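# Assemble two printed parts to match the model on the stand

## Task

Join the two 3D-printed parts so they match the assembled example on the stand; it must stay assembled once the robot lets go.

## Robot and tools

Robot: two arms, left_arm (on the +y side, the robot's own left) and right_arm (-y side). Bases sit at (-0.016, ±0.258, +0.593) m. Each has a parallel gripper whose fingers point along its own +z and close along its own y. The reported end_effector_position is the spot between the finger pads, roughly 1 cm behind the tips.

Scene frame: origin at table height (z = 0) straight above the robot's foot. +x points forward over the table, +y to the robot's left, +z up. The table starts near x = +0.15 m and may be turned slightly. Reported hand positions and orientations can be a few cm off, more at long reach. Friction and weight can leave a gripper resting a few cm from its command even in free air, so that alone does not mean contact.

The 14-number row (used by execute_actions and move): one flat list covering both arms. Numbers 1-7 are left_arm: dx, dy, dz, rx, ry, rz, opening. Numbers 8-14 are the same seven for right_arm. Every value lies in [-1, 1].
- dx, dy, dz are offsets along the scene axes, not poses. They count from that arm's Hand target as it stood when the action or move began; 1.0 = 0.6 m.
- rx, ry, rz form one rotation vector about the hand's position; 1.0 = 180 degrees.
- Sending the same offset again moves the arm further. Six zeros re-request the current Hand target.
- opening is absolute, not an offset: +1 fully open (0.094 m), -1 closed. A 0 means half open, so to leave a gripper unchanged, repeat its current command.
- Each control step clips the commanded orientation to within 40 degrees of the measured one. The Hand target shown in results is the command after that clip.

execute_actions(actions, cameras): actions is a list of actions. Each action is up to 15 rows of 14 numbers, one row per 1/30 s step; a short action repeats its last row to fill 15 steps. Every row counts from the action's starting Hand target. An empty list returns the state plus images from all cameras. cameras takes names, ["all"] or []. An unknown name invalidates the call.

move(target, speed, blend, opening_speed, grip_force, blocking, cameras): drives each gripper in a straight line toward its target.
- target: one 14-number row, or a list of up to 15 rows. Every row counts from the same starting Hand targets, not from the previous row.
- speed: m/s, 0.002 to 4.3, default 0.25; rotation is limited to twice that in rad/s. Give one value, or one per target.
- blend: metres of corner rounding at intermediate targets; 0 stops at each.
- opening_speed: finger rate on the -1..+1 scale per second, at least 0.2. Use it slowly on fragile parts.
- grip_force: newtons per pad, 10 to 50 (full force). One value, or one per arm. It stays set until changed. Lower force closes slowly.
- blocking=false returns after about 0.5 s while the motion continues.
- The move is capped at 10 s overall. A changed opening on a later row is applied on arrival, with everything paused.
- Paths ignore obstacles and the other arm. Faster moves overshoot more and strike harder. Avoid paths passing near an arm's own base; go around it.
- The result adds a 'move:' line with the outcome (done, off_target, moving, held, fault) and any limits. paced = the pose was clipped; held = steps were withheld. An arm not named there finished within 10 mm and 2 degrees.

wait(seconds 0-10, cameras): lets time pass, holding the last commands. It returns early if a running move ends.

stop(cameras): brakes a running move. Braking needs some distance.

zoom_image(camera, region [x0,y0,x1,y1] pixels, max 504x504): a closer crop of that camera's most recent image. Cameras: cam_head_left, cam_head_right, cam_bench, cam_left_wrist, cam_right_wrist, each 896x504. The wrist views can lag while the arm moves.

finished_scene(scene=1): ends the scene for good.

Reading results:
- Hand target: the last commanded pose, which the next offsets start from. A gripper often stops short of it. Any later command, even zeros, asks for it again; if the gap remains, send the missing distance as an offset.
- Tool commands: the current opening commands.
- grip_measured: finger opening on the command scale. Empty, it reads up to 2.5 mm wide. Gripping a hard part, it reads a little under the part's width. The reading tracks the command, so it shows no stop at first touch.
- Joint positions: the last value is the opening in metres.
- Joint torques: include the arm's own weight and carry offsets and noise. Entries 3 and 4 wrap around at ±28 N m.
- Joint velocities: may be omitted when everything is still.
- MOTOR HOT: appears near 85 °C. At 100 °C that arm goes limp and drops whatever it holds for 30-60 s or more. Holding loads, reaching far or pushing at an unreachable pose heats motors.

Gripping: squeeze rises about 1 N per 0.001 below first contact, then jumps to the force limit around 20 N. To let go, command an opening well above grip_measured.

Avoid:
- Dropping parts or letting them fall off the table; leaving one off the table fails the task.
- Releasing a part while it is still moving.
- Fast impacts, or hard pushes against fixed or heavy objects.
- Any contact or pressure between the two arms, including one gripper closing on the other's fingers, which can end the scene. The clearance check does not guard the grippers against each other.
- A blocked arm keeps pressing. Free it by commanding a target back beyond where the gripper now is.


Each tool is called after ">>>" as a command line: name --argument value for each argument, lists and objects as JSON in quotes; but a table of rows of numbers goes row by row, as --pt "numbers of a row", without its own name.

## Session

>>> execute_actions --actions '[]'

Scene clock: 0.00 s.
left_arm: end_effector_position=(+0.3151, +0.6306, +0.1434) grip_measured=+1.000 end_effector_quat_wxyz=(+0.081, +0.700, -0.709, +0.030) | right_arm: end_effector_position=(+0.6184, -0.5797, +0.1810) grip_measured=+1.000 end_effector_quat_wxyz=(-0.467, +0.251, -0.829, +0.179)
Joint positions: left_arm=[2.191 1.744 1.223 -0.214 0.636 -0.921 0.094] | right_arm=[-1.921 1.811 1.29 1.151 -0.422 -0.532 0.094]
Joint velocities: within noise
Joint torques (N m): no reading
Heat: left arm: hottest waist 23 °C; right arm: hottest elbow 22 °C.
Hand target: left_arm +0.3256, +0.6431, +0.1510; +0.065, +0.698, -0.713, +0.026 | right_arm +0.6250, -0.5853, +0.1878; +0.474, -0.251, +0.823, -0.187
Tool commands: left_gripper/opening=+1.0 right_gripper/opening=+1.0

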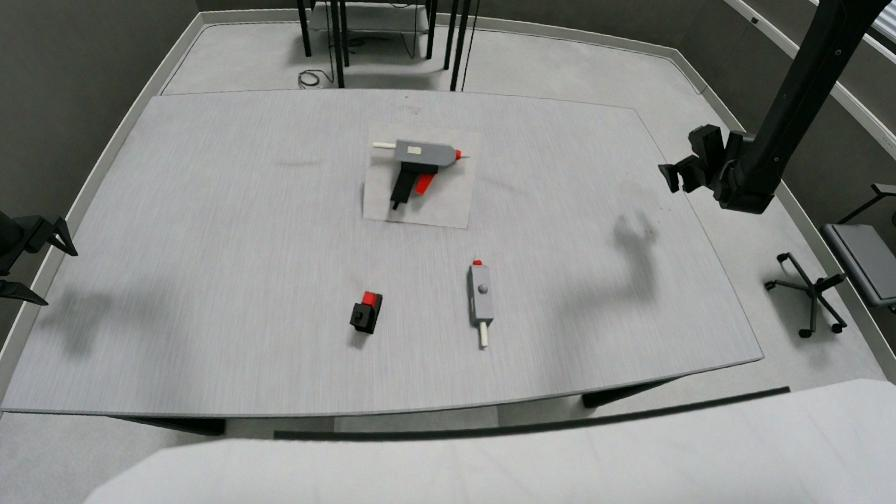

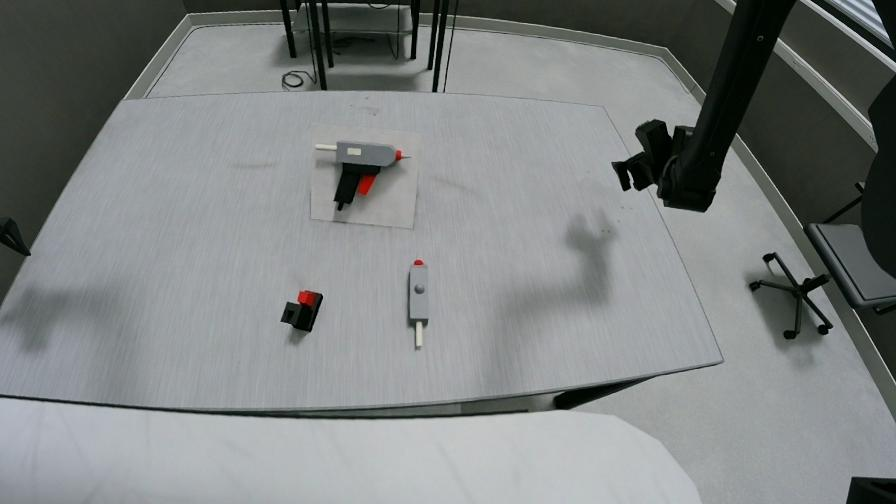

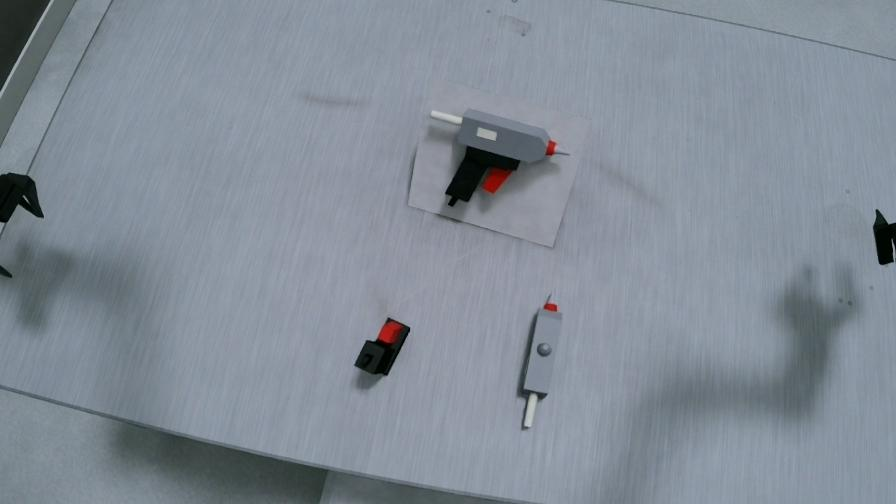

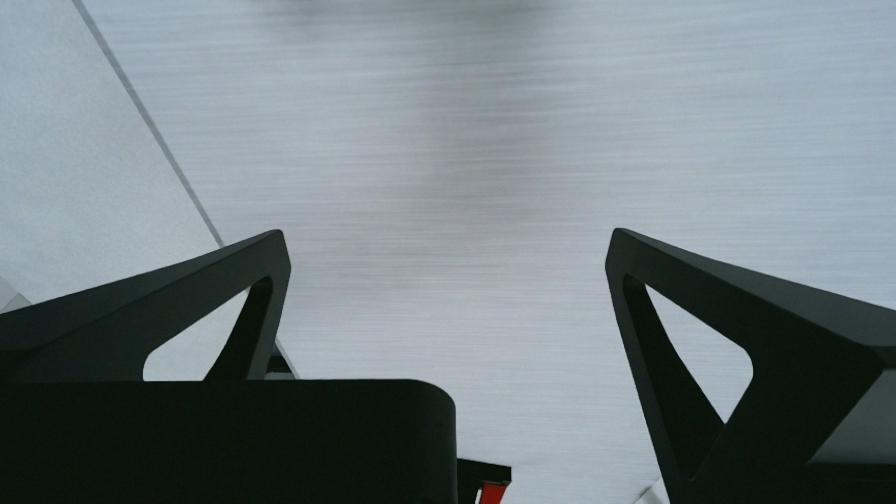

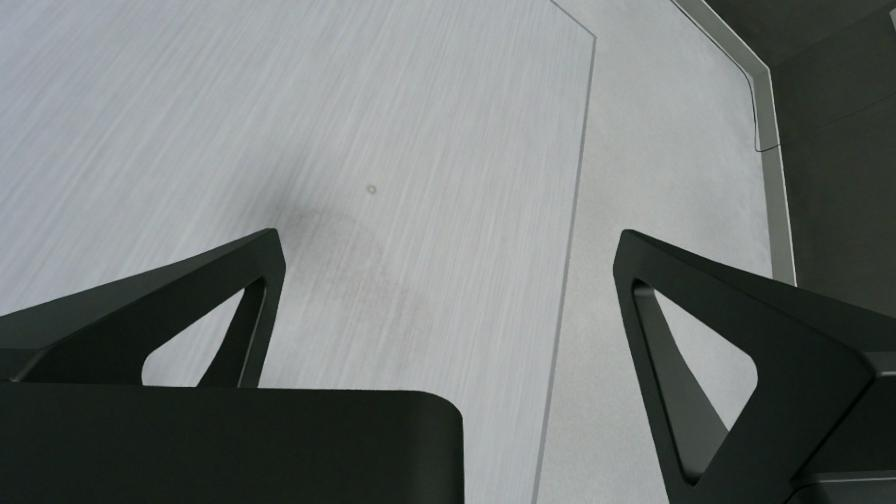

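>>> zoom_image --camera "cam_bench" --region '[340, 280, 580, 440]'

>>> zoom_image --camera "cam_bench" --region '[400, 80, 600, 260]'

>>> zoom_image --camera "cam_head_left" --region '[330, 240, 520, 360]'

>>> zoom_image --camera "cam_head_right" --region '[260, 240, 450, 360]'

>>> zoom_image --camera "cam_head_left" --region '[350, 110, 490, 240]'

Scaled by 2.100 from the camera's 896x504 image, which has a finer 1280x720 frame.

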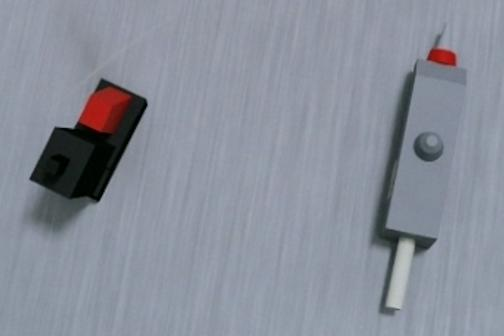

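Scaled by 2.520 from the camera's 896x504 image, which has a finer 1280x720 frame.

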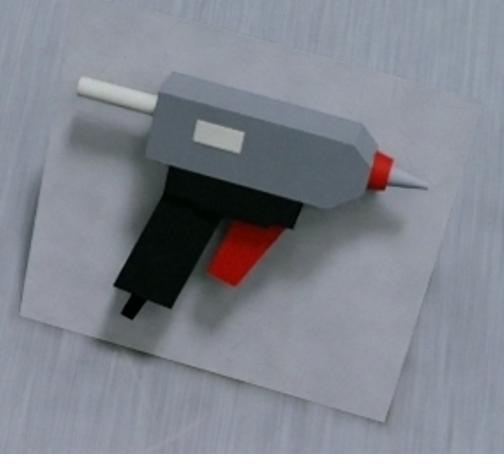

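Scaled by 2.653 from the camera's 896x504 image, which has a finer 1280x720 frame.

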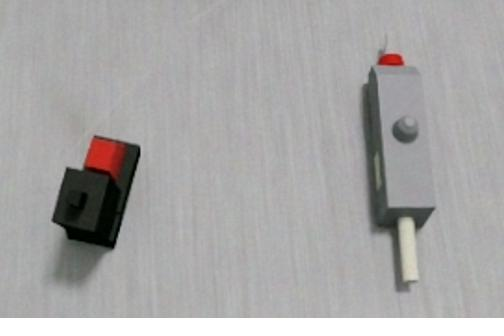

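Scaled by 2.653 from the camera's 896x504 image, which has a finer 1280x720 frame.

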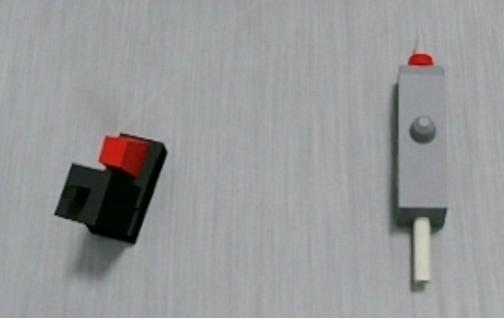

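Scaled by 3.600 from the camera's 896x504 image, which has a finer 1280x720 frame.

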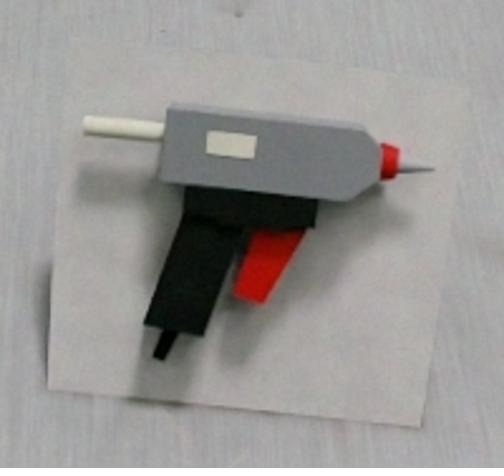

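>>> move --target '[-0.01, -0.838, 0.1, 0.0136, -0.0491, -0.562, 1, 0,0,0,0,0,0,1]' --speed 0.3 --cameras '["all"]'

Scene clock: 10.03 s.
left_arm: end_effector_position=(+0.3109, +0.1430, +0.2085) grip_measured=+1.000 end_effector_quat_wxyz=(-0.014, +0.105, +0.994, +0.002) | right_arm: end_effector_position=(+0.6184, -0.5797, +0.1810) grip_measured=+1.000 end_effector_quat_wxyz=(-0.467, +0.251, -0.829, +0.179)
Joint positions: left_arm=[1.047 1.535 0.623 0.35 -0.469 0.165 0.094] | right_arm=[-1.921 1.811 1.29 1.151 -0.422 -0.532 0.094]
Joint torques (N m): left_arm=[-5.95 -9.23 -1.59 1.32 -0.23 -0.02] | right_arm=[-7.94 -14.62 1.62 1.55 -0.03 0.03]
Heat: left arm: hottest waist 23 °C; right arm: hottest elbow 22 °C.
Hand target: left_arm +0.3196, +0.1403, +0.2110; +0.000, +0.109, +0.994, +0.000 | right_arm +0.6250, -0.5853, +0.1878; +0.474, -0.251, +0.823, -0.187
Off the commanded pose: left_arm 0.009 m, 2 deg | right_arm 0.011 m, 1 deg.
move: off_target (right_arm)
camera_calibration:
cam_left_wrist: T_world_to_cam=[[-0.229624, -0.973263, 0.00570074, 0.211392], [-0.795133, 0.190969, 0.575582, 0.108851], [-0.561281, 0.127635, -0.817724, 0.449634], [0, 0, 0, 1]] pos_world=[0.387463, 0.127564, 0.303819]

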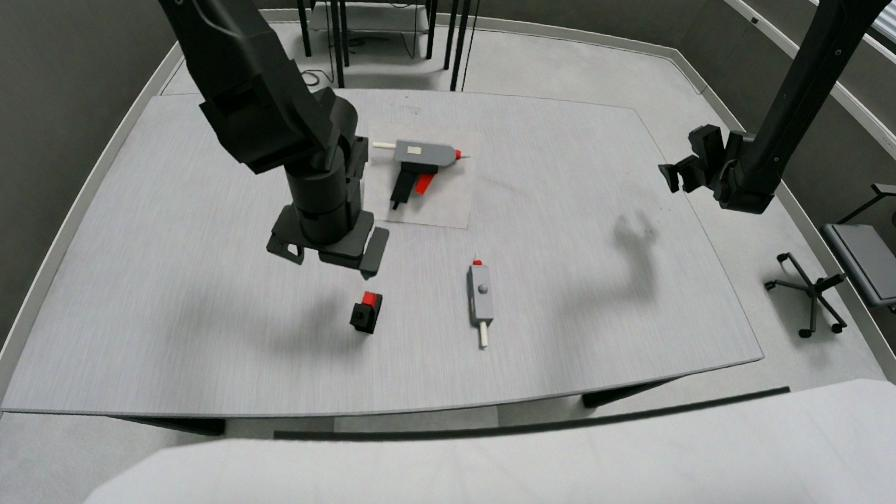

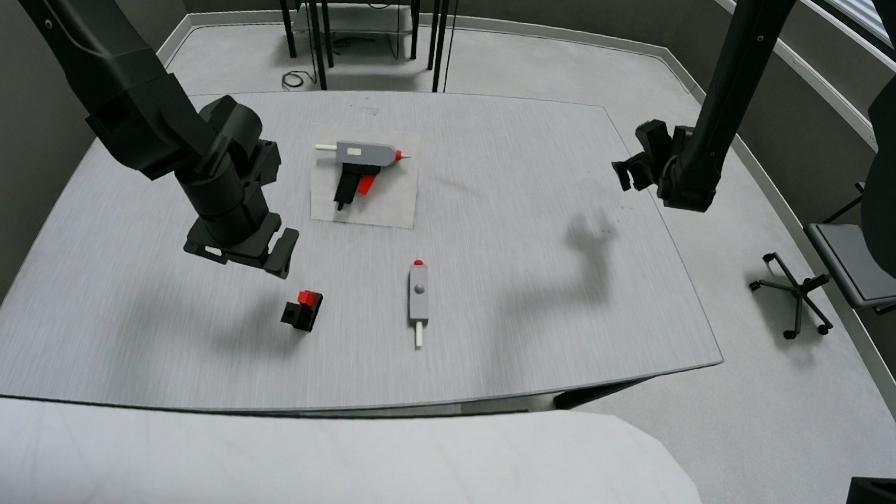

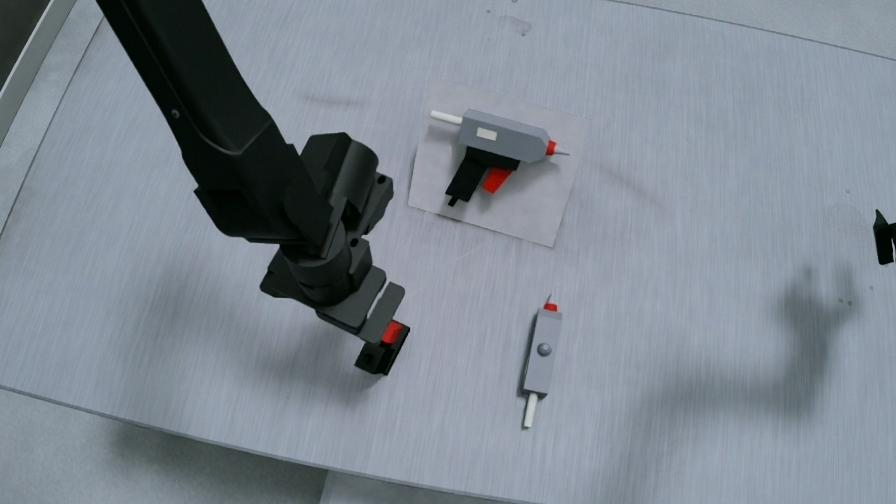

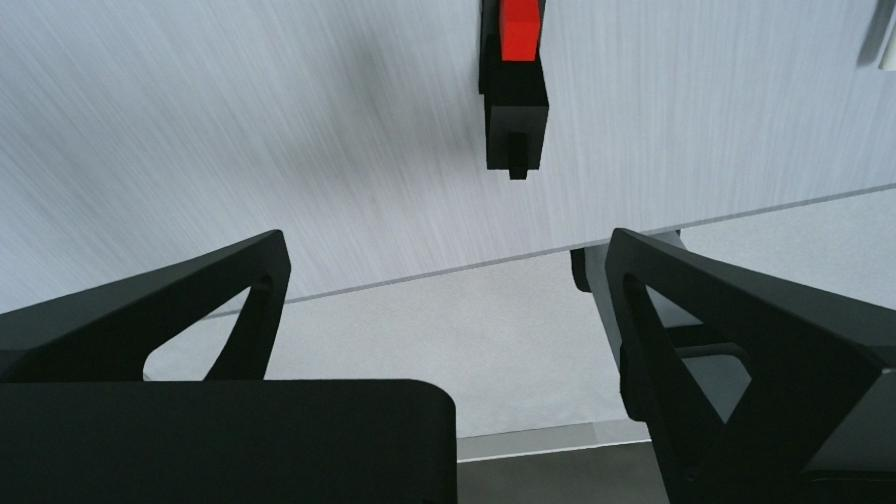

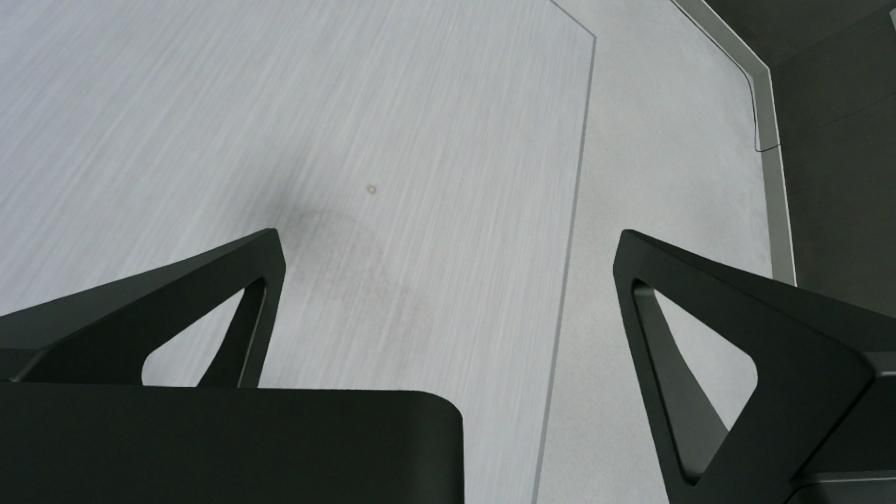

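>>> zoom_image --camera "cam_left_wrist" --region '[440, 0, 600, 200]'

Scaled by 2.520 from the camera's 896x504 image, which has a finer 1280x720 frame.

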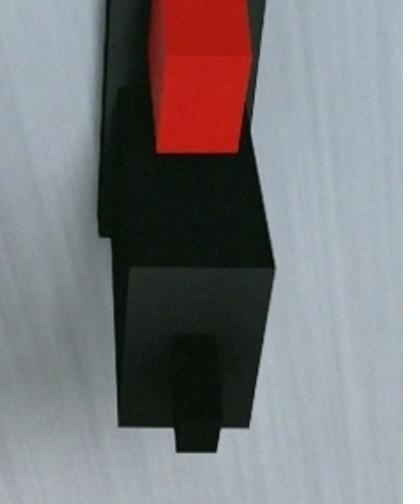

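>>> move --target '[0.167, -0.02, 0.0, 0, 0, 0, 1, 0,0,0,0,0,0,1]' --speed 0.3 --cameras '["cam_left_wrist"]'

>>> zoom_image --camera "cam_left_wrist" --region '[380, 120, 600, 380]'

Scene clock: 13.07 s.
left_arm: end_effector_position=(+0.4249, +0.1352, +0.2043) grip_measured=+1.000 end_effector_quat_wxyz=(+0.003, +0.100, +0.995, +0.004) | right_arm: end_effector_position=(+0.6184, -0.5797, +0.1810) grip_measured=+1.000 end_effector_quat_wxyz=(-0.467, +0.251, -0.829, +0.179)
Joint positions: left_arm=[1.042 1.475 0.873 0.077 -0.473 0.168 0.094] | right_arm=[-1.921 1.811 1.29 1.151 -0.422 -0.532 0.094]
Joint torques (N m): left_arm=[-7.06 -12.22 -0.59 0.17 -0.19 -0.07] | right_arm=[-7.88 -14.56 1.61 1.54 -0.03 0.03]
Heat: left arm: hottest waist 23 °C; right arm: hottest elbow 22 °C.
Hand target: left_arm +0.4198, +0.1283, +0.2110; +0.000, +0.109, +0.994, +0.000 | right_arm +0.6250, -0.5853, +0.1878; +0.474, -0.251, +0.823, -0.187
Off the commanded pose: left_arm 0.011 m, 1 deg | right_arm 0.011 m, 1 deg.
move: off_target (left_arm, right_arm)
camera_calibration:
cam_left_wrist: T_world_to_cam=[[-0.218668, -0.975798, -0.00139098, 0.22722], [-0.81634, 0.182153, 0.548096, 0.219169], [-0.534578, 0.120987, -0.836414, 0.504543], [0, 0, 0, 1]] pos_world=[0.49832, 0.120756, 0.302197]
Images, in order (width x height): cam_left_wrist 896x504.

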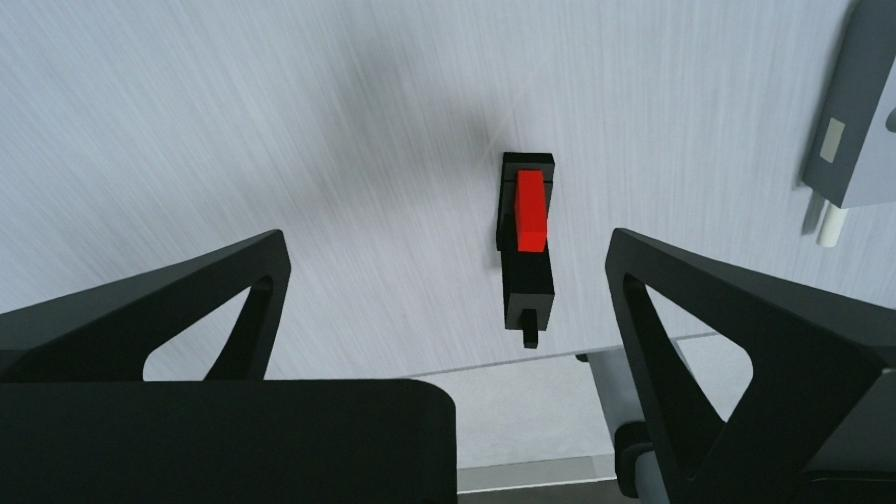

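Scaled by 1.938 from the camera's 896x504 image, which has a finer 1280x720 frame.

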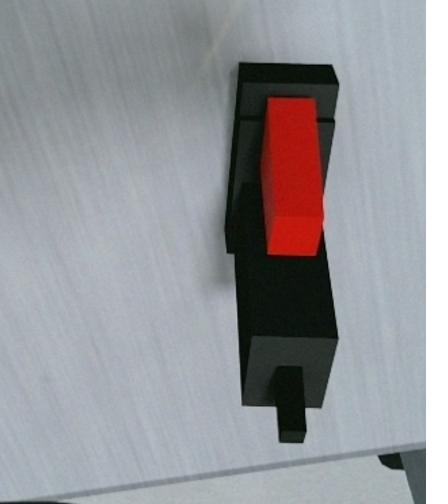

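>>> move --target '[0.04, -0.365, 0.0, 0, 0, 0.07, 1, 0,0,0,0,0,0,1]' --speed 0.3 --cameras '["cam_left_wrist"]'

>>> zoom_image --camera "cam_left_wrist" --region '[380, 60, 620, 320]'

Scene clock: 17.77 s.
left_arm: end_effector_position=(+0.4286, -0.0868, +0.2027) grip_measured=+1.000 end_effector_quat_wxyz=(-0.010, +0.015, +1.000, +0.002) | right_arm: end_effector_position=(+0.6184, -0.5797, +0.1810) grip_measured=+1.000 end_effector_quat_wxyz=(-0.467, +0.251, -0.829, +0.179)
Joint positions: left_arm=[0.685 1.834 1.259 -0.13 -0.762 -0.27 0.094] | right_arm=[-1.921 1.811 1.29 1.151 -0.422 -0.532 0.094]
Joint torques (N m): left_arm=[-14.04 -12.16 1.42 -0.13 -0.21 -0.24] | right_arm=[-7.94 -14.56 1.62 1.55 -0.03 0.04]
Heat: left arm: hottest waist 23 °C; right arm: hottest elbow 22 °C.
Hand target: left_arm +0.4438, -0.0907, +0.2110; +0.000, +0.000, +1.000, +0.000 | right_arm +0.6250, -0.5853, +0.1878; +0.474, -0.251, +0.823, -0.187
Off the commanded pose: left_arm 0.018 m, 2 deg | right_arm 0.011 m, 1 deg.
move: off_target (left_arm, right_arm)
camera_calibration:
cam_left_wrist: T_world_to_cam=[[-0.0516559, -0.998663, 0.00218546, -0.0629751], [-0.821655, 0.0437438, 0.568304, 0.249717], [-0.56764, 0.0275606, -0.822815, 0.535348], [0, 0, 0, 1]] pos_world=[0.505813, -0.0885689, 0.298715]
Images, in order (width x height): cam_left_wrist 896x504.

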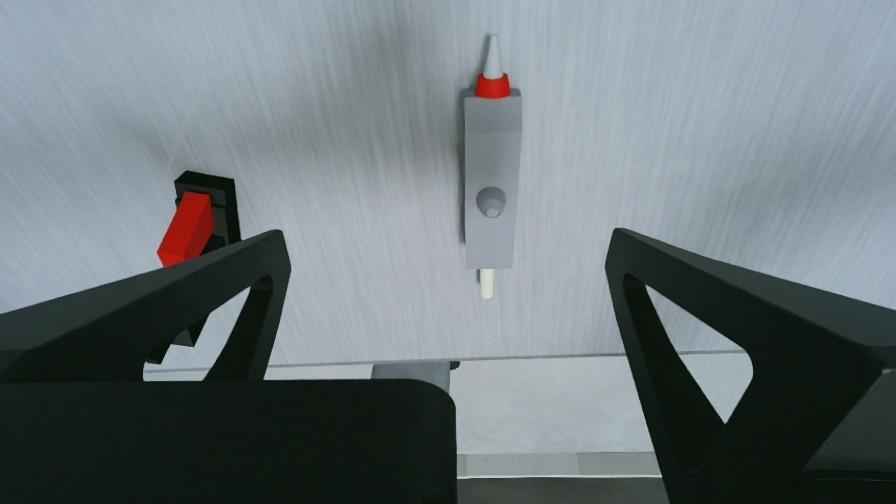

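Scaled by 1.938 from the camera's 896x504 image, which has a finer 1280x720 frame.

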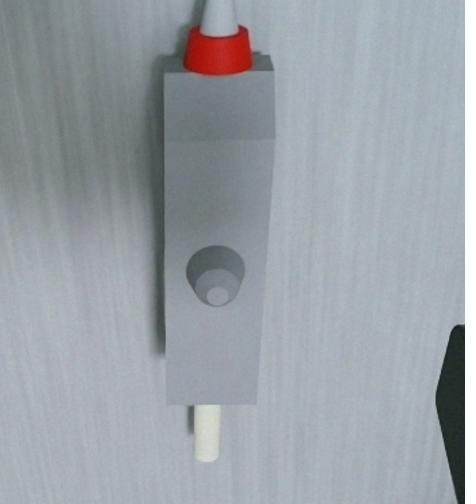

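>>> move --target '[-0.2413, 0.337, -0.118, 0, 0, -0.071, 1, 0,0,0,0,0,0,1]' --speed 0.3 --cameras '["cam_left_wrist", "cam_head_left", "cam_bench"]'

Scene clock: 22.63 s.
left_arm: end_effector_position=(+0.3060, +0.1178, +0.1310) grip_measured=+1.000 end_effector_quat_wxyz=(-0.003, +0.098, +0.995, +0.007) | right_arm: end_effector_position=(+0.6184, -0.5797, +0.1810) grip_measured=+1.000 end_effector_quat_wxyz=(-0.467, +0.251, -0.829, +0.179)
Joint positions: left_arm=[1.071 1.799 0.782 0.487 -0.455 0.176 0.094] | right_arm=[-1.921 1.811 1.29 1.151 -0.422 -0.532 0.094]
Joint torques (N m): left_arm=[-8.18 -9.7 -4.21 1.24 0.05 0.04] | right_arm=[-7.94 -14.62 1.62 1.55 -0.02 0.04]
Heat: left arm: hottest waist 23 °C; right arm: hottest elbow 22 °C.
Hand target: left_arm +0.2990, +0.1115, +0.1402; +0.000, +0.111, +0.994, +0.000 | right_arm +0.6250, -0.5853, +0.1878; +0.474, -0.251, +0.823, -0.187
Off the commanded pose: left_arm 0.013 m, 2 deg | right_arm 0.011 m, 1 deg.
move: off_target (left_arm, right_arm)
camera_calibration:
cam_left_wrist: T_world_to_cam=[[-0.215296, -0.97653, -0.00598501, 0.183738], [-0.811175, 0.175421, 0.557872, 0.163397], [-0.54373, 0.124963, -0.829905, 0.38326], [0, 0, 0, 1]] pos_world=[0.380492, 0.102869, 0.228014]
Images, in order (width x height): cam_head_left 896x504, cam_bench 896x504, cam_left_wrist 896x504.

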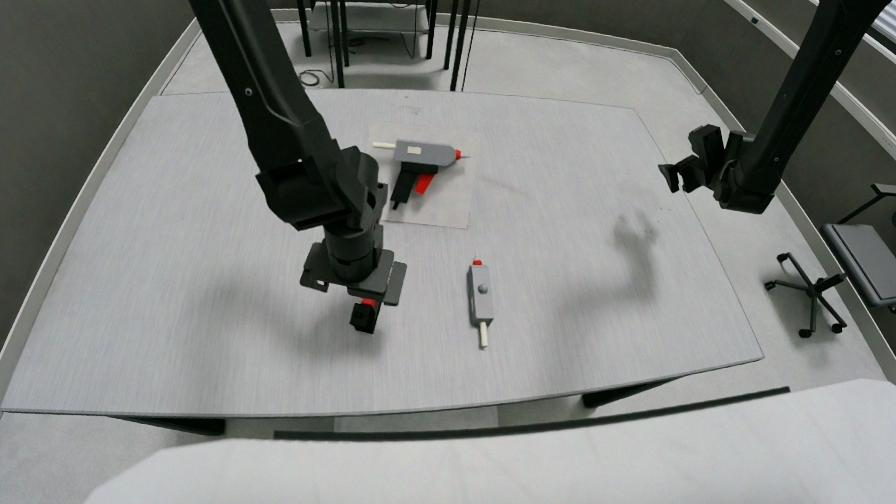

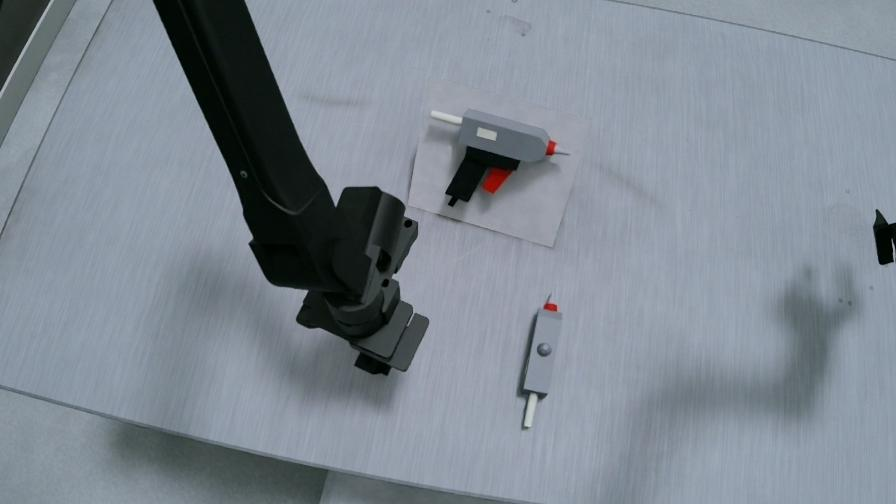

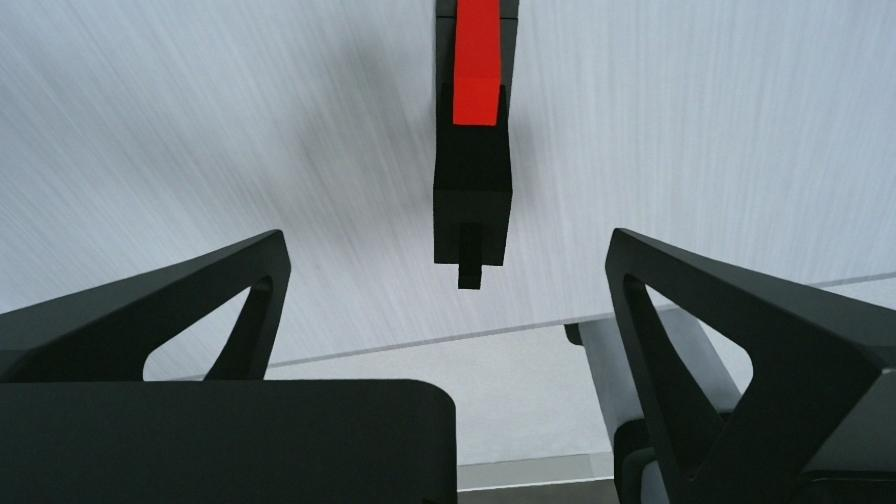

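>>> move --target '[-0.0117, -0.0142, -0.135, 0, 0, 0, 1, 0,0,0,0,0,0,1]' --speed 0.15 --cameras '["cam_left_wrist", "cam_head_left"]'

>>> zoom_image --camera "cam_head_left" --region '[290, 220, 430, 350]'

Scene clock: 26.27 s.
left_arm: end_effector_position=(+0.2814, +0.1063, +0.0563) grip_measured=+1.000 end_effector_quat_wxyz=(-0.015, +0.107, +0.994, +0.005) | right_arm: end_effector_position=(+0.6184, -0.5797, +0.1810) grip_measured=+1.000 end_effector_quat_wxyz=(-0.467, +0.251, -0.829, +0.179)
Joint positions: left_arm=[1.114 2.018 0.943 0.528 -0.418 0.207 0.094] | right_arm=[-1.921 1.811 1.29 1.151 -0.422 -0.532 0.094]
Joint torques (N m): left_arm=[-7.06 -9.35 -2.76 1.21 0.03 0.01] | right_arm=[-7.94 -14.56 1.61 1.55 -0.03 0.04]
Heat: left arm: hottest waist 23 °C; right arm: hottest elbow 22 °C.
Hand target: left_arm +0.2920, +0.1030, +0.0592; +0.000, +0.111, +0.994, +0.000 | right_arm +0.6250, -0.5853, +0.1878; +0.474, -0.251, +0.823, -0.187
Off the commanded pose: left_arm 0.011 m, 2 deg | right_arm 0.011 m, 1 deg.
move: off_target (left_arm, right_arm)
camera_calibration:
cam_left_wrist: T_world_to_cam=[[-0.232431, -0.972613, -0.000614317, 0.170835], [-0.793882, 0.189354, 0.577838, 0.179721], [-0.561896, 0.134795, -0.816152, 0.312656], [0, 0, 0, 1]] pos_world=[0.358065, 0.0899803, 0.15143]
Images, in order (width x height): cam_head_left 896x504, cam_left_wrist 896x504.

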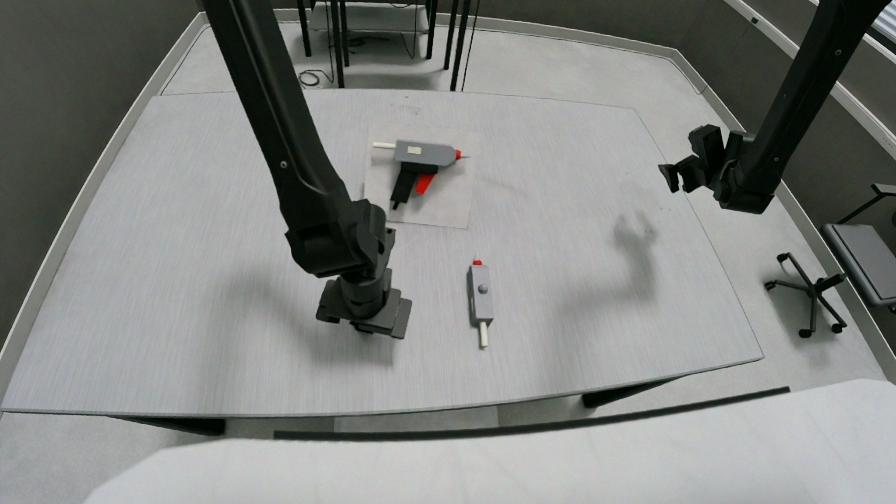

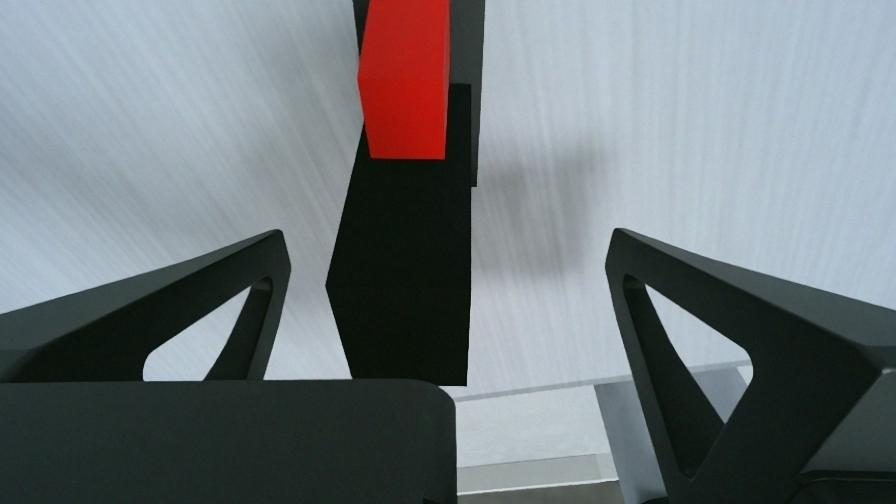

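Scaled by 3.600 from the camera's 896x504 image, which has a finer 1280x720 frame.

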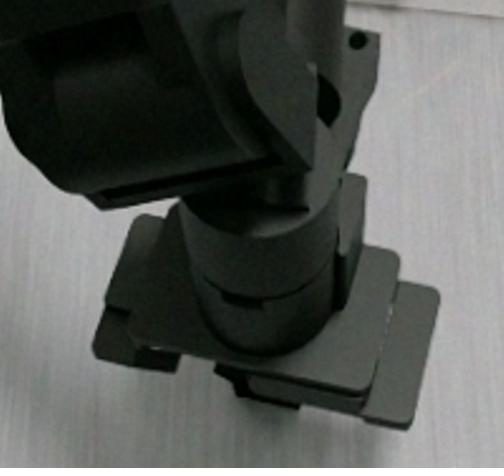

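>>> move --target '[0.016, 0.0195, -0.012, 0, 0, 0, 1, 0,0,0,0,0,0,1]' --speed 0.1 --cameras '["cam_left_wrist"]'

Scene clock: 28.63 s.
left_arm: end_effector_position=(+0.2907, +0.1165, +0.0478) grip_measured=+1.000 end_effector_quat_wxyz=(-0.009, +0.105, +0.994, +0.005) | right_arm: end_effector_position=(+0.6184, -0.5797, +0.1810) grip_measured=+1.000 end_effector_quat_wxyz=(-0.467, +0.251, -0.829, +0.179)
Joint positions: left_arm=[1.14 2.018 0.962 0.528 -0.394 0.222 0.094] | right_arm=[-1.921 1.811 1.29 1.151 -0.422 -0.532 0.094]
Joint torques (N m): left_arm=[-6.83 -10.29 -2.69 0.32 0.06 0.01] | right_arm=[-8.06 -14.62 1.62 1.57 -0.03 0.03]
Heat: left arm: hottest waist 23 °C; right arm: hottest elbow 22 °C.
Hand target: left_arm +0.3016, +0.1147, +0.0520; +0.000, +0.111, +0.994, +0.000 | right_arm +0.6250, -0.5853, +0.1878; +0.474, -0.251, +0.823, -0.187
Off the commanded pose: left_arm 0.012 m, 1 deg | right_arm 0.011 m, 1 deg.
move: off_target (left_arm, right_arm)
camera_calibration:
cam_left_wrist: T_world_to_cam=[[-0.22844, -0.973557, -0.00125641, 0.181866], [-0.801345, 0.187298, 0.568125, 0.1929], [-0.552867, 0.130789, -0.822941, 0.307777], [0, 0, 0, 1]] pos_world=[0.366284, 0.100673, 0.143919]
Images, in order (width x height): cam_left_wrist 896x504.

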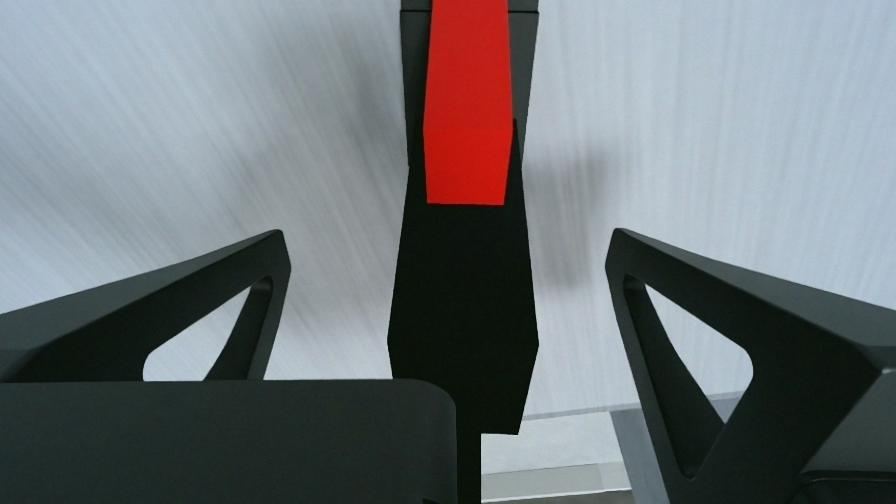

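>>> move --target '[-0.002, -0.004, -0.02, 0, 0, 0, 1, 0,0,0,0,0,0,1]' --speed 0.1 --cameras '["cam_left_wrist"]'

Scene clock: 30.50 s.
left_arm: end_effector_position=(+0.3017, +0.1141, +0.0425) grip_measured=+1.000 end_effector_quat_wxyz=(+0.000, +0.108, +0.994, +0.005) | right_arm: end_effector_position=(+0.6184, -0.5797, +0.1810) grip_measured=+1.000 end_effector_quat_wxyz=(-0.467, +0.251, -0.829, +0.179)
Joint positions: left_arm=[1.14 2.023 0.986 0.528 -0.391 0.236 0.094] | right_arm=[-1.921 1.811 1.29 1.151 -0.422 -0.532 0.094]
Joint torques (N m): left_arm=[-6.3 -8.64 -2.14 0.38 0.11 0] | right_arm=[-7.94 -14.68 1.61 1.57 -0.03 0.04]
Heat: left arm: hottest waist 23 °C; right arm: hottest elbow 22 °C.
Hand target: left_arm +0.3004, +0.1123, +0.0400; +0.000, +0.111, +0.994, +0.000 | right_arm +0.6250, -0.5853, +0.1878; +0.474, -0.251, +0.823, -0.187
Off the commanded pose: left_arm 0.003 m, 1 deg | right_arm 0.011 m, 1 deg.
move: off_target (right_arm)
camera_calibration:
cam_left_wrist: T_world_to_cam=[[-0.234613, -0.972085, -0.00276442, 0.183802], [-0.810451, 0.194031, 0.55274, 0.207857], [-0.536773, 0.13192, -0.833349, 0.305258], [0, 0, 0, 1]] pos_world=[0.375434, 0.0980707, 0.140004]
Images, in order (width x height): cam_left_wrist 896x504.

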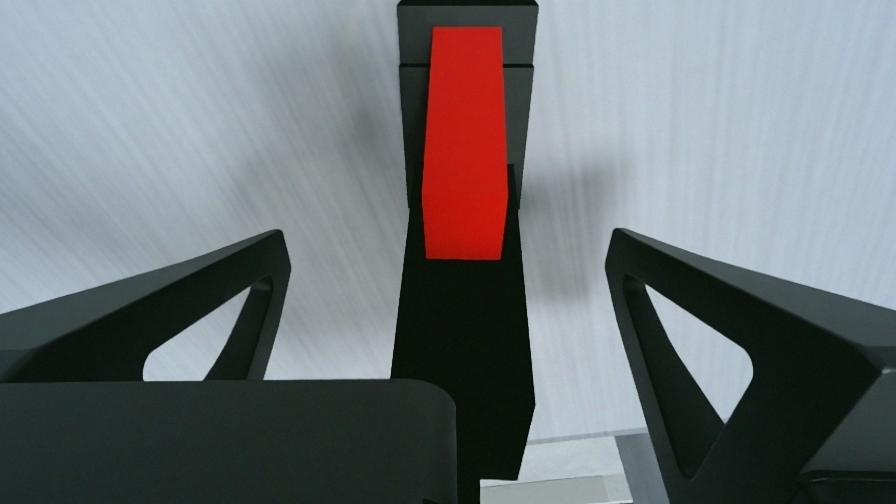

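>>> move --target '[-0.02, -0.002, -0.012, 0, 0, 0, 1, 0,0,0,0,0,0,1]' --speed 0.1 --cameras '["cam_left_wrist"]'

Scene clock: 32.53 s.
left_arm: end_effector_position=(+0.2771, +0.1116, +0.0310) grip_measured=+1.000 end_effector_quat_wxyz=(-0.015, +0.114, +0.993, +0.001) | right_arm: end_effector_position=(+0.6184, -0.5797, +0.1810) grip_measured=+1.000 end_effector_quat_wxyz=(-0.467, +0.251, -0.829, +0.179)
Joint positions: left_arm=[1.146 2.075 0.996 0.539 -0.381 0.239 0.094] | right_arm=[-1.921 1.811 1.29 1.151 -0.422 -0.532 0.094]
Joint torques (N m): left_arm=[-6.48 -9.64 -2.74 1.35 0.04 0.02] | right_arm=[-8 -14.68 1.61 1.57 -0.03 0.04]
Heat: left arm: hottest waist 23 °C; right arm: hottest elbow 22 °C.
Hand target: left_arm +0.2884, +0.1111, +0.0328; +0.000, +0.111, +0.994, +0.000 | right_arm +0.6250, -0.5853, +0.1878; +0.474, -0.251, +0.823, -0.187
Off the commanded pose: left_arm 0.011 m, 2 deg | right_arm 0.011 m, 1 deg.
move: off_target (left_arm, right_arm)
camera_calibration:
cam_left_wrist: T_world_to_cam=[[-0.246209, -0.969174, 0.00906312, 0.178146], [-0.790501, 0.206212, 0.576702, 0.187096], [-0.560794, 0.134825, -0.816904, 0.288563], [0, 0, 0, 1]] pos_world=[0.353585, 0.095168, 0.126215]
Images, in order (width x height): cam_left_wrist 896x504.

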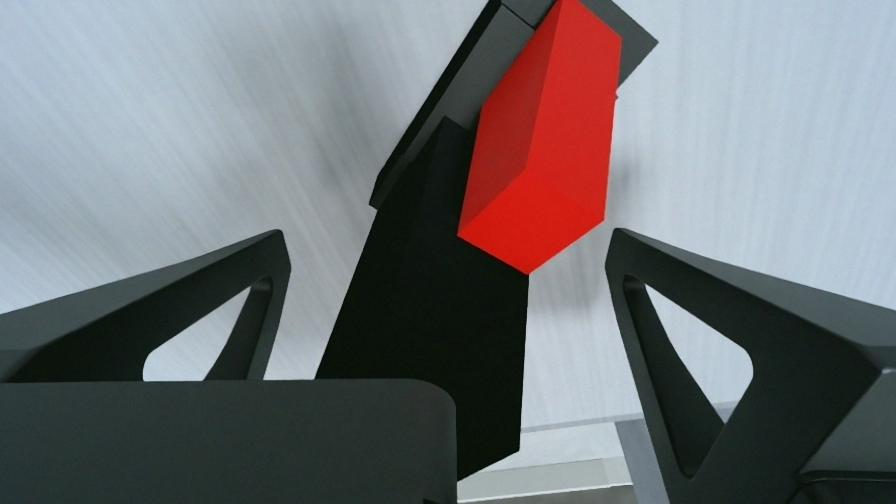

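>>> move --target '[0.02, 0.0, 0.12, 0, 0, 0, 1, 0,0,0,0,0,0,1]' --speed 0.15 --cameras '["cam_left_wrist", "cam_head_left", "cam_bench"]'

>>> zoom_image --camera "cam_head_left" --region '[290, 220, 430, 350]'

Scene clock: 36.63 s.
left_arm: end_effector_position=(+0.3150, +0.1155, +0.0939) grip_measured=+1.000 end_effector_quat_wxyz=(+0.012, +0.112, +0.994, +0.006) | right_arm: end_effector_position=(+0.6184, -0.5797, +0.1810) grip_measured=+1.000 end_effector_quat_wxyz=(-0.467, +0.251, -0.829, +0.179)
Joint positions: left_arm=[1.102 1.891 0.87 0.531 -0.424 0.234 0.094] | right_arm=[-1.921 1.811 1.29 1.151 -0.422 -0.532 0.094]
Joint torques (N m): left_arm=[-7.53 -10.4 -4.64 0.1 -0.2 -0.21] | right_arm=[-7.88 -14.68 1.59 1.55 -0.02 0.03]
Heat: left arm: hottest waist 23 °C; right arm: hottest elbow 22 °C.
Hand target: left_arm +0.3004, +0.1111, +0.1048; +0.000, +0.111, +0.994, +0.000 | right_arm +0.6250, -0.5853, +0.1878; +0.474, -0.251, +0.823, -0.187
Off the commanded pose: left_arm 0.019 m, 1 deg | right_arm 0.011 m, 1 deg.
move: off_target (left_arm, right_arm)
camera_calibration:
cam_left_wrist: T_world_to_cam=[[-0.242445, -0.970122, -0.00910951, 0.191289], [-0.821907, 0.200398, 0.533206, 0.194566], [-0.51545, 0.136761, -0.845936, 0.348837], [0, 0, 0, 1]] pos_world=[0.3861, 0.0988765, 0.193092]
Images, in order (width x height): cam_head_left 896x504, cam_bench 896x504, cam_left_wrist 896x504.

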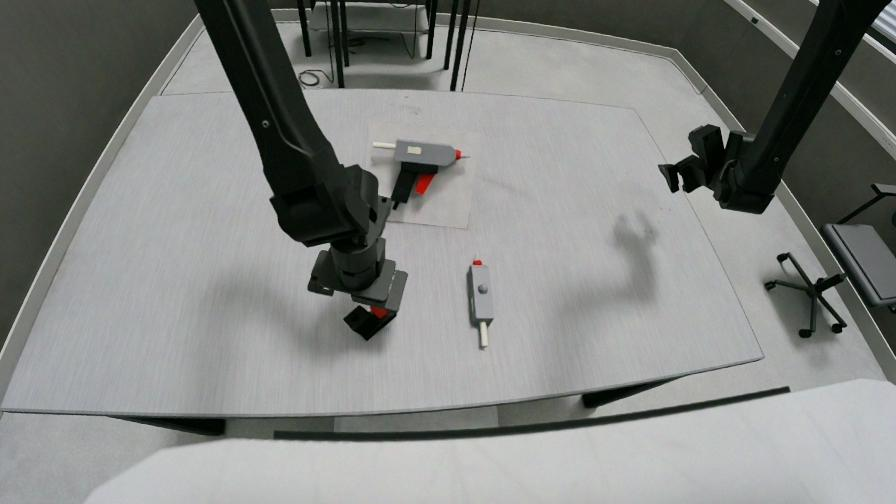

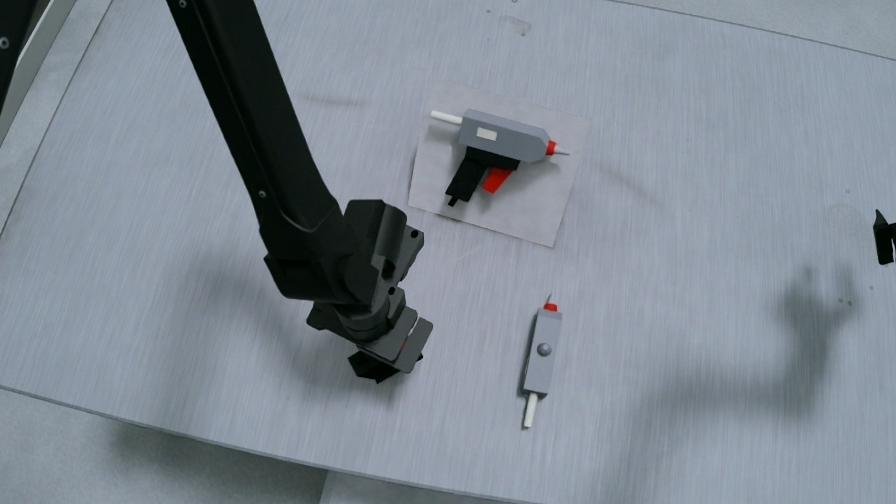

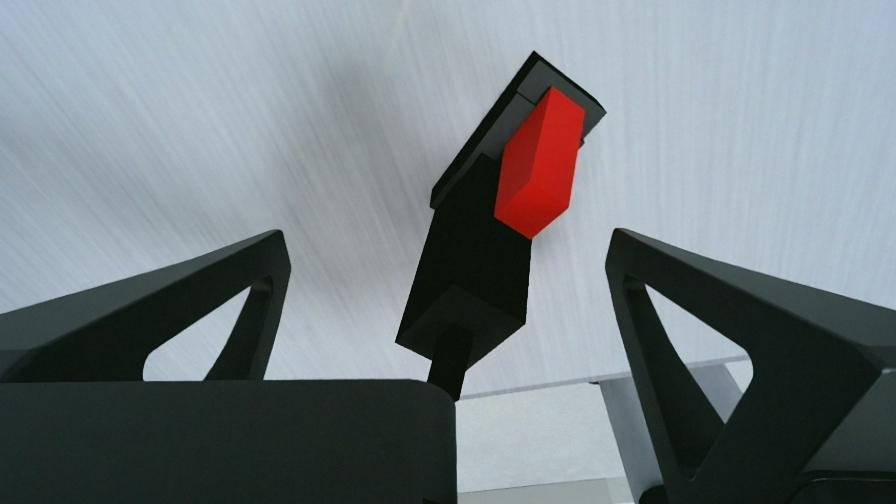

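Scaled by 3.600 from the camera's 896x504 image, which has a finer 1280x720 frame.

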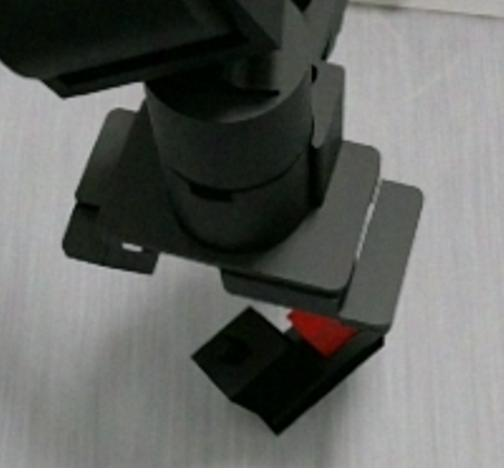

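>>> move --target '[-0.0207, 0.0033, 0.0, 0, 0, -0.2, 1, 0,0,0,0,0,0,1]' --speed 0.15 --cameras '["cam_left_wrist"]'

Scene clock: 41.03 s.
left_arm: end_effector_position=(+0.3021, +0.1173, +0.0957) grip_measured=+1.000 end_effector_quat_wxyz=(+0.001, +0.400, +0.917, +0.009) | right_arm: end_effector_position=(+0.6184, -0.5797, +0.1810) grip_measured=+1.000 end_effector_quat_wxyz=(-0.467, +0.251, -0.829, +0.179)
Joint positions: left_arm=[1.102 1.899 0.851 0.539 -0.43 0.825 0.094] | right_arm=[-1.921 1.811 1.29 1.151 -0.422 -0.532 0.094]
Joint torques (N m): left_arm=[-7.06 -8.76 -5.07 1.36 -0.01 0.02] | right_arm=[-7.94 -14.56 1.61 1.57 -0.03 0.04]
Heat: left arm: hottest waist 23 °C; right arm: hottest elbow 22 °C.
Hand target: left_arm +0.2879, +0.1131, +0.1048; +0.000, +0.413, +0.911, +0.000 | right_arm +0.6250, -0.5853, +0.1878; +0.474, -0.251, +0.823, -0.187
Off the commanded pose: left_arm 0.017 m, 2 deg | right_arm 0.011 m, 1 deg.
move: off_target (left_arm, right_arm)
camera_calibration:
cam_left_wrist: T_world_to_cam=[[-0.746626, -0.665165, -0.0102331, 0.306578], [-0.556837, 0.616466, 0.556689, 0.0516008], [-0.363982, 0.421336, -0.830658, 0.262933], [0, 0, 0, 1]] pos_world=[0.353335, 0.0613319, 0.192819]
Images, in order (width x height): cam_left_wrist 896x504.

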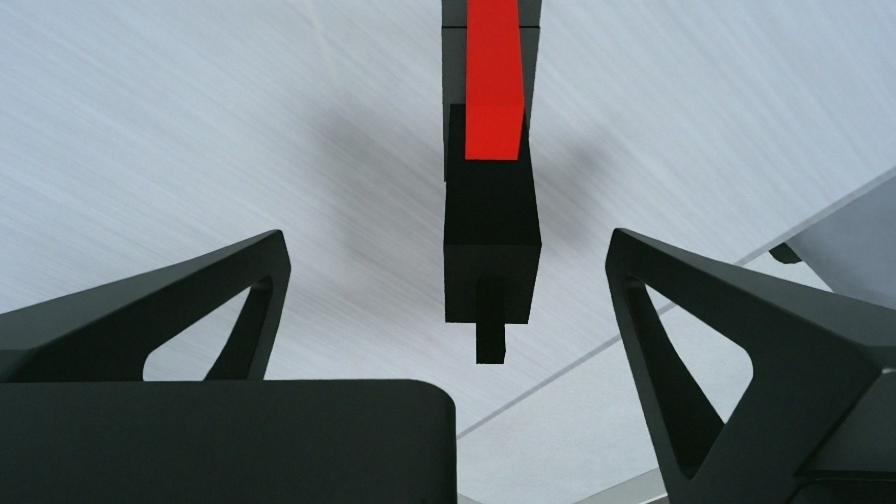

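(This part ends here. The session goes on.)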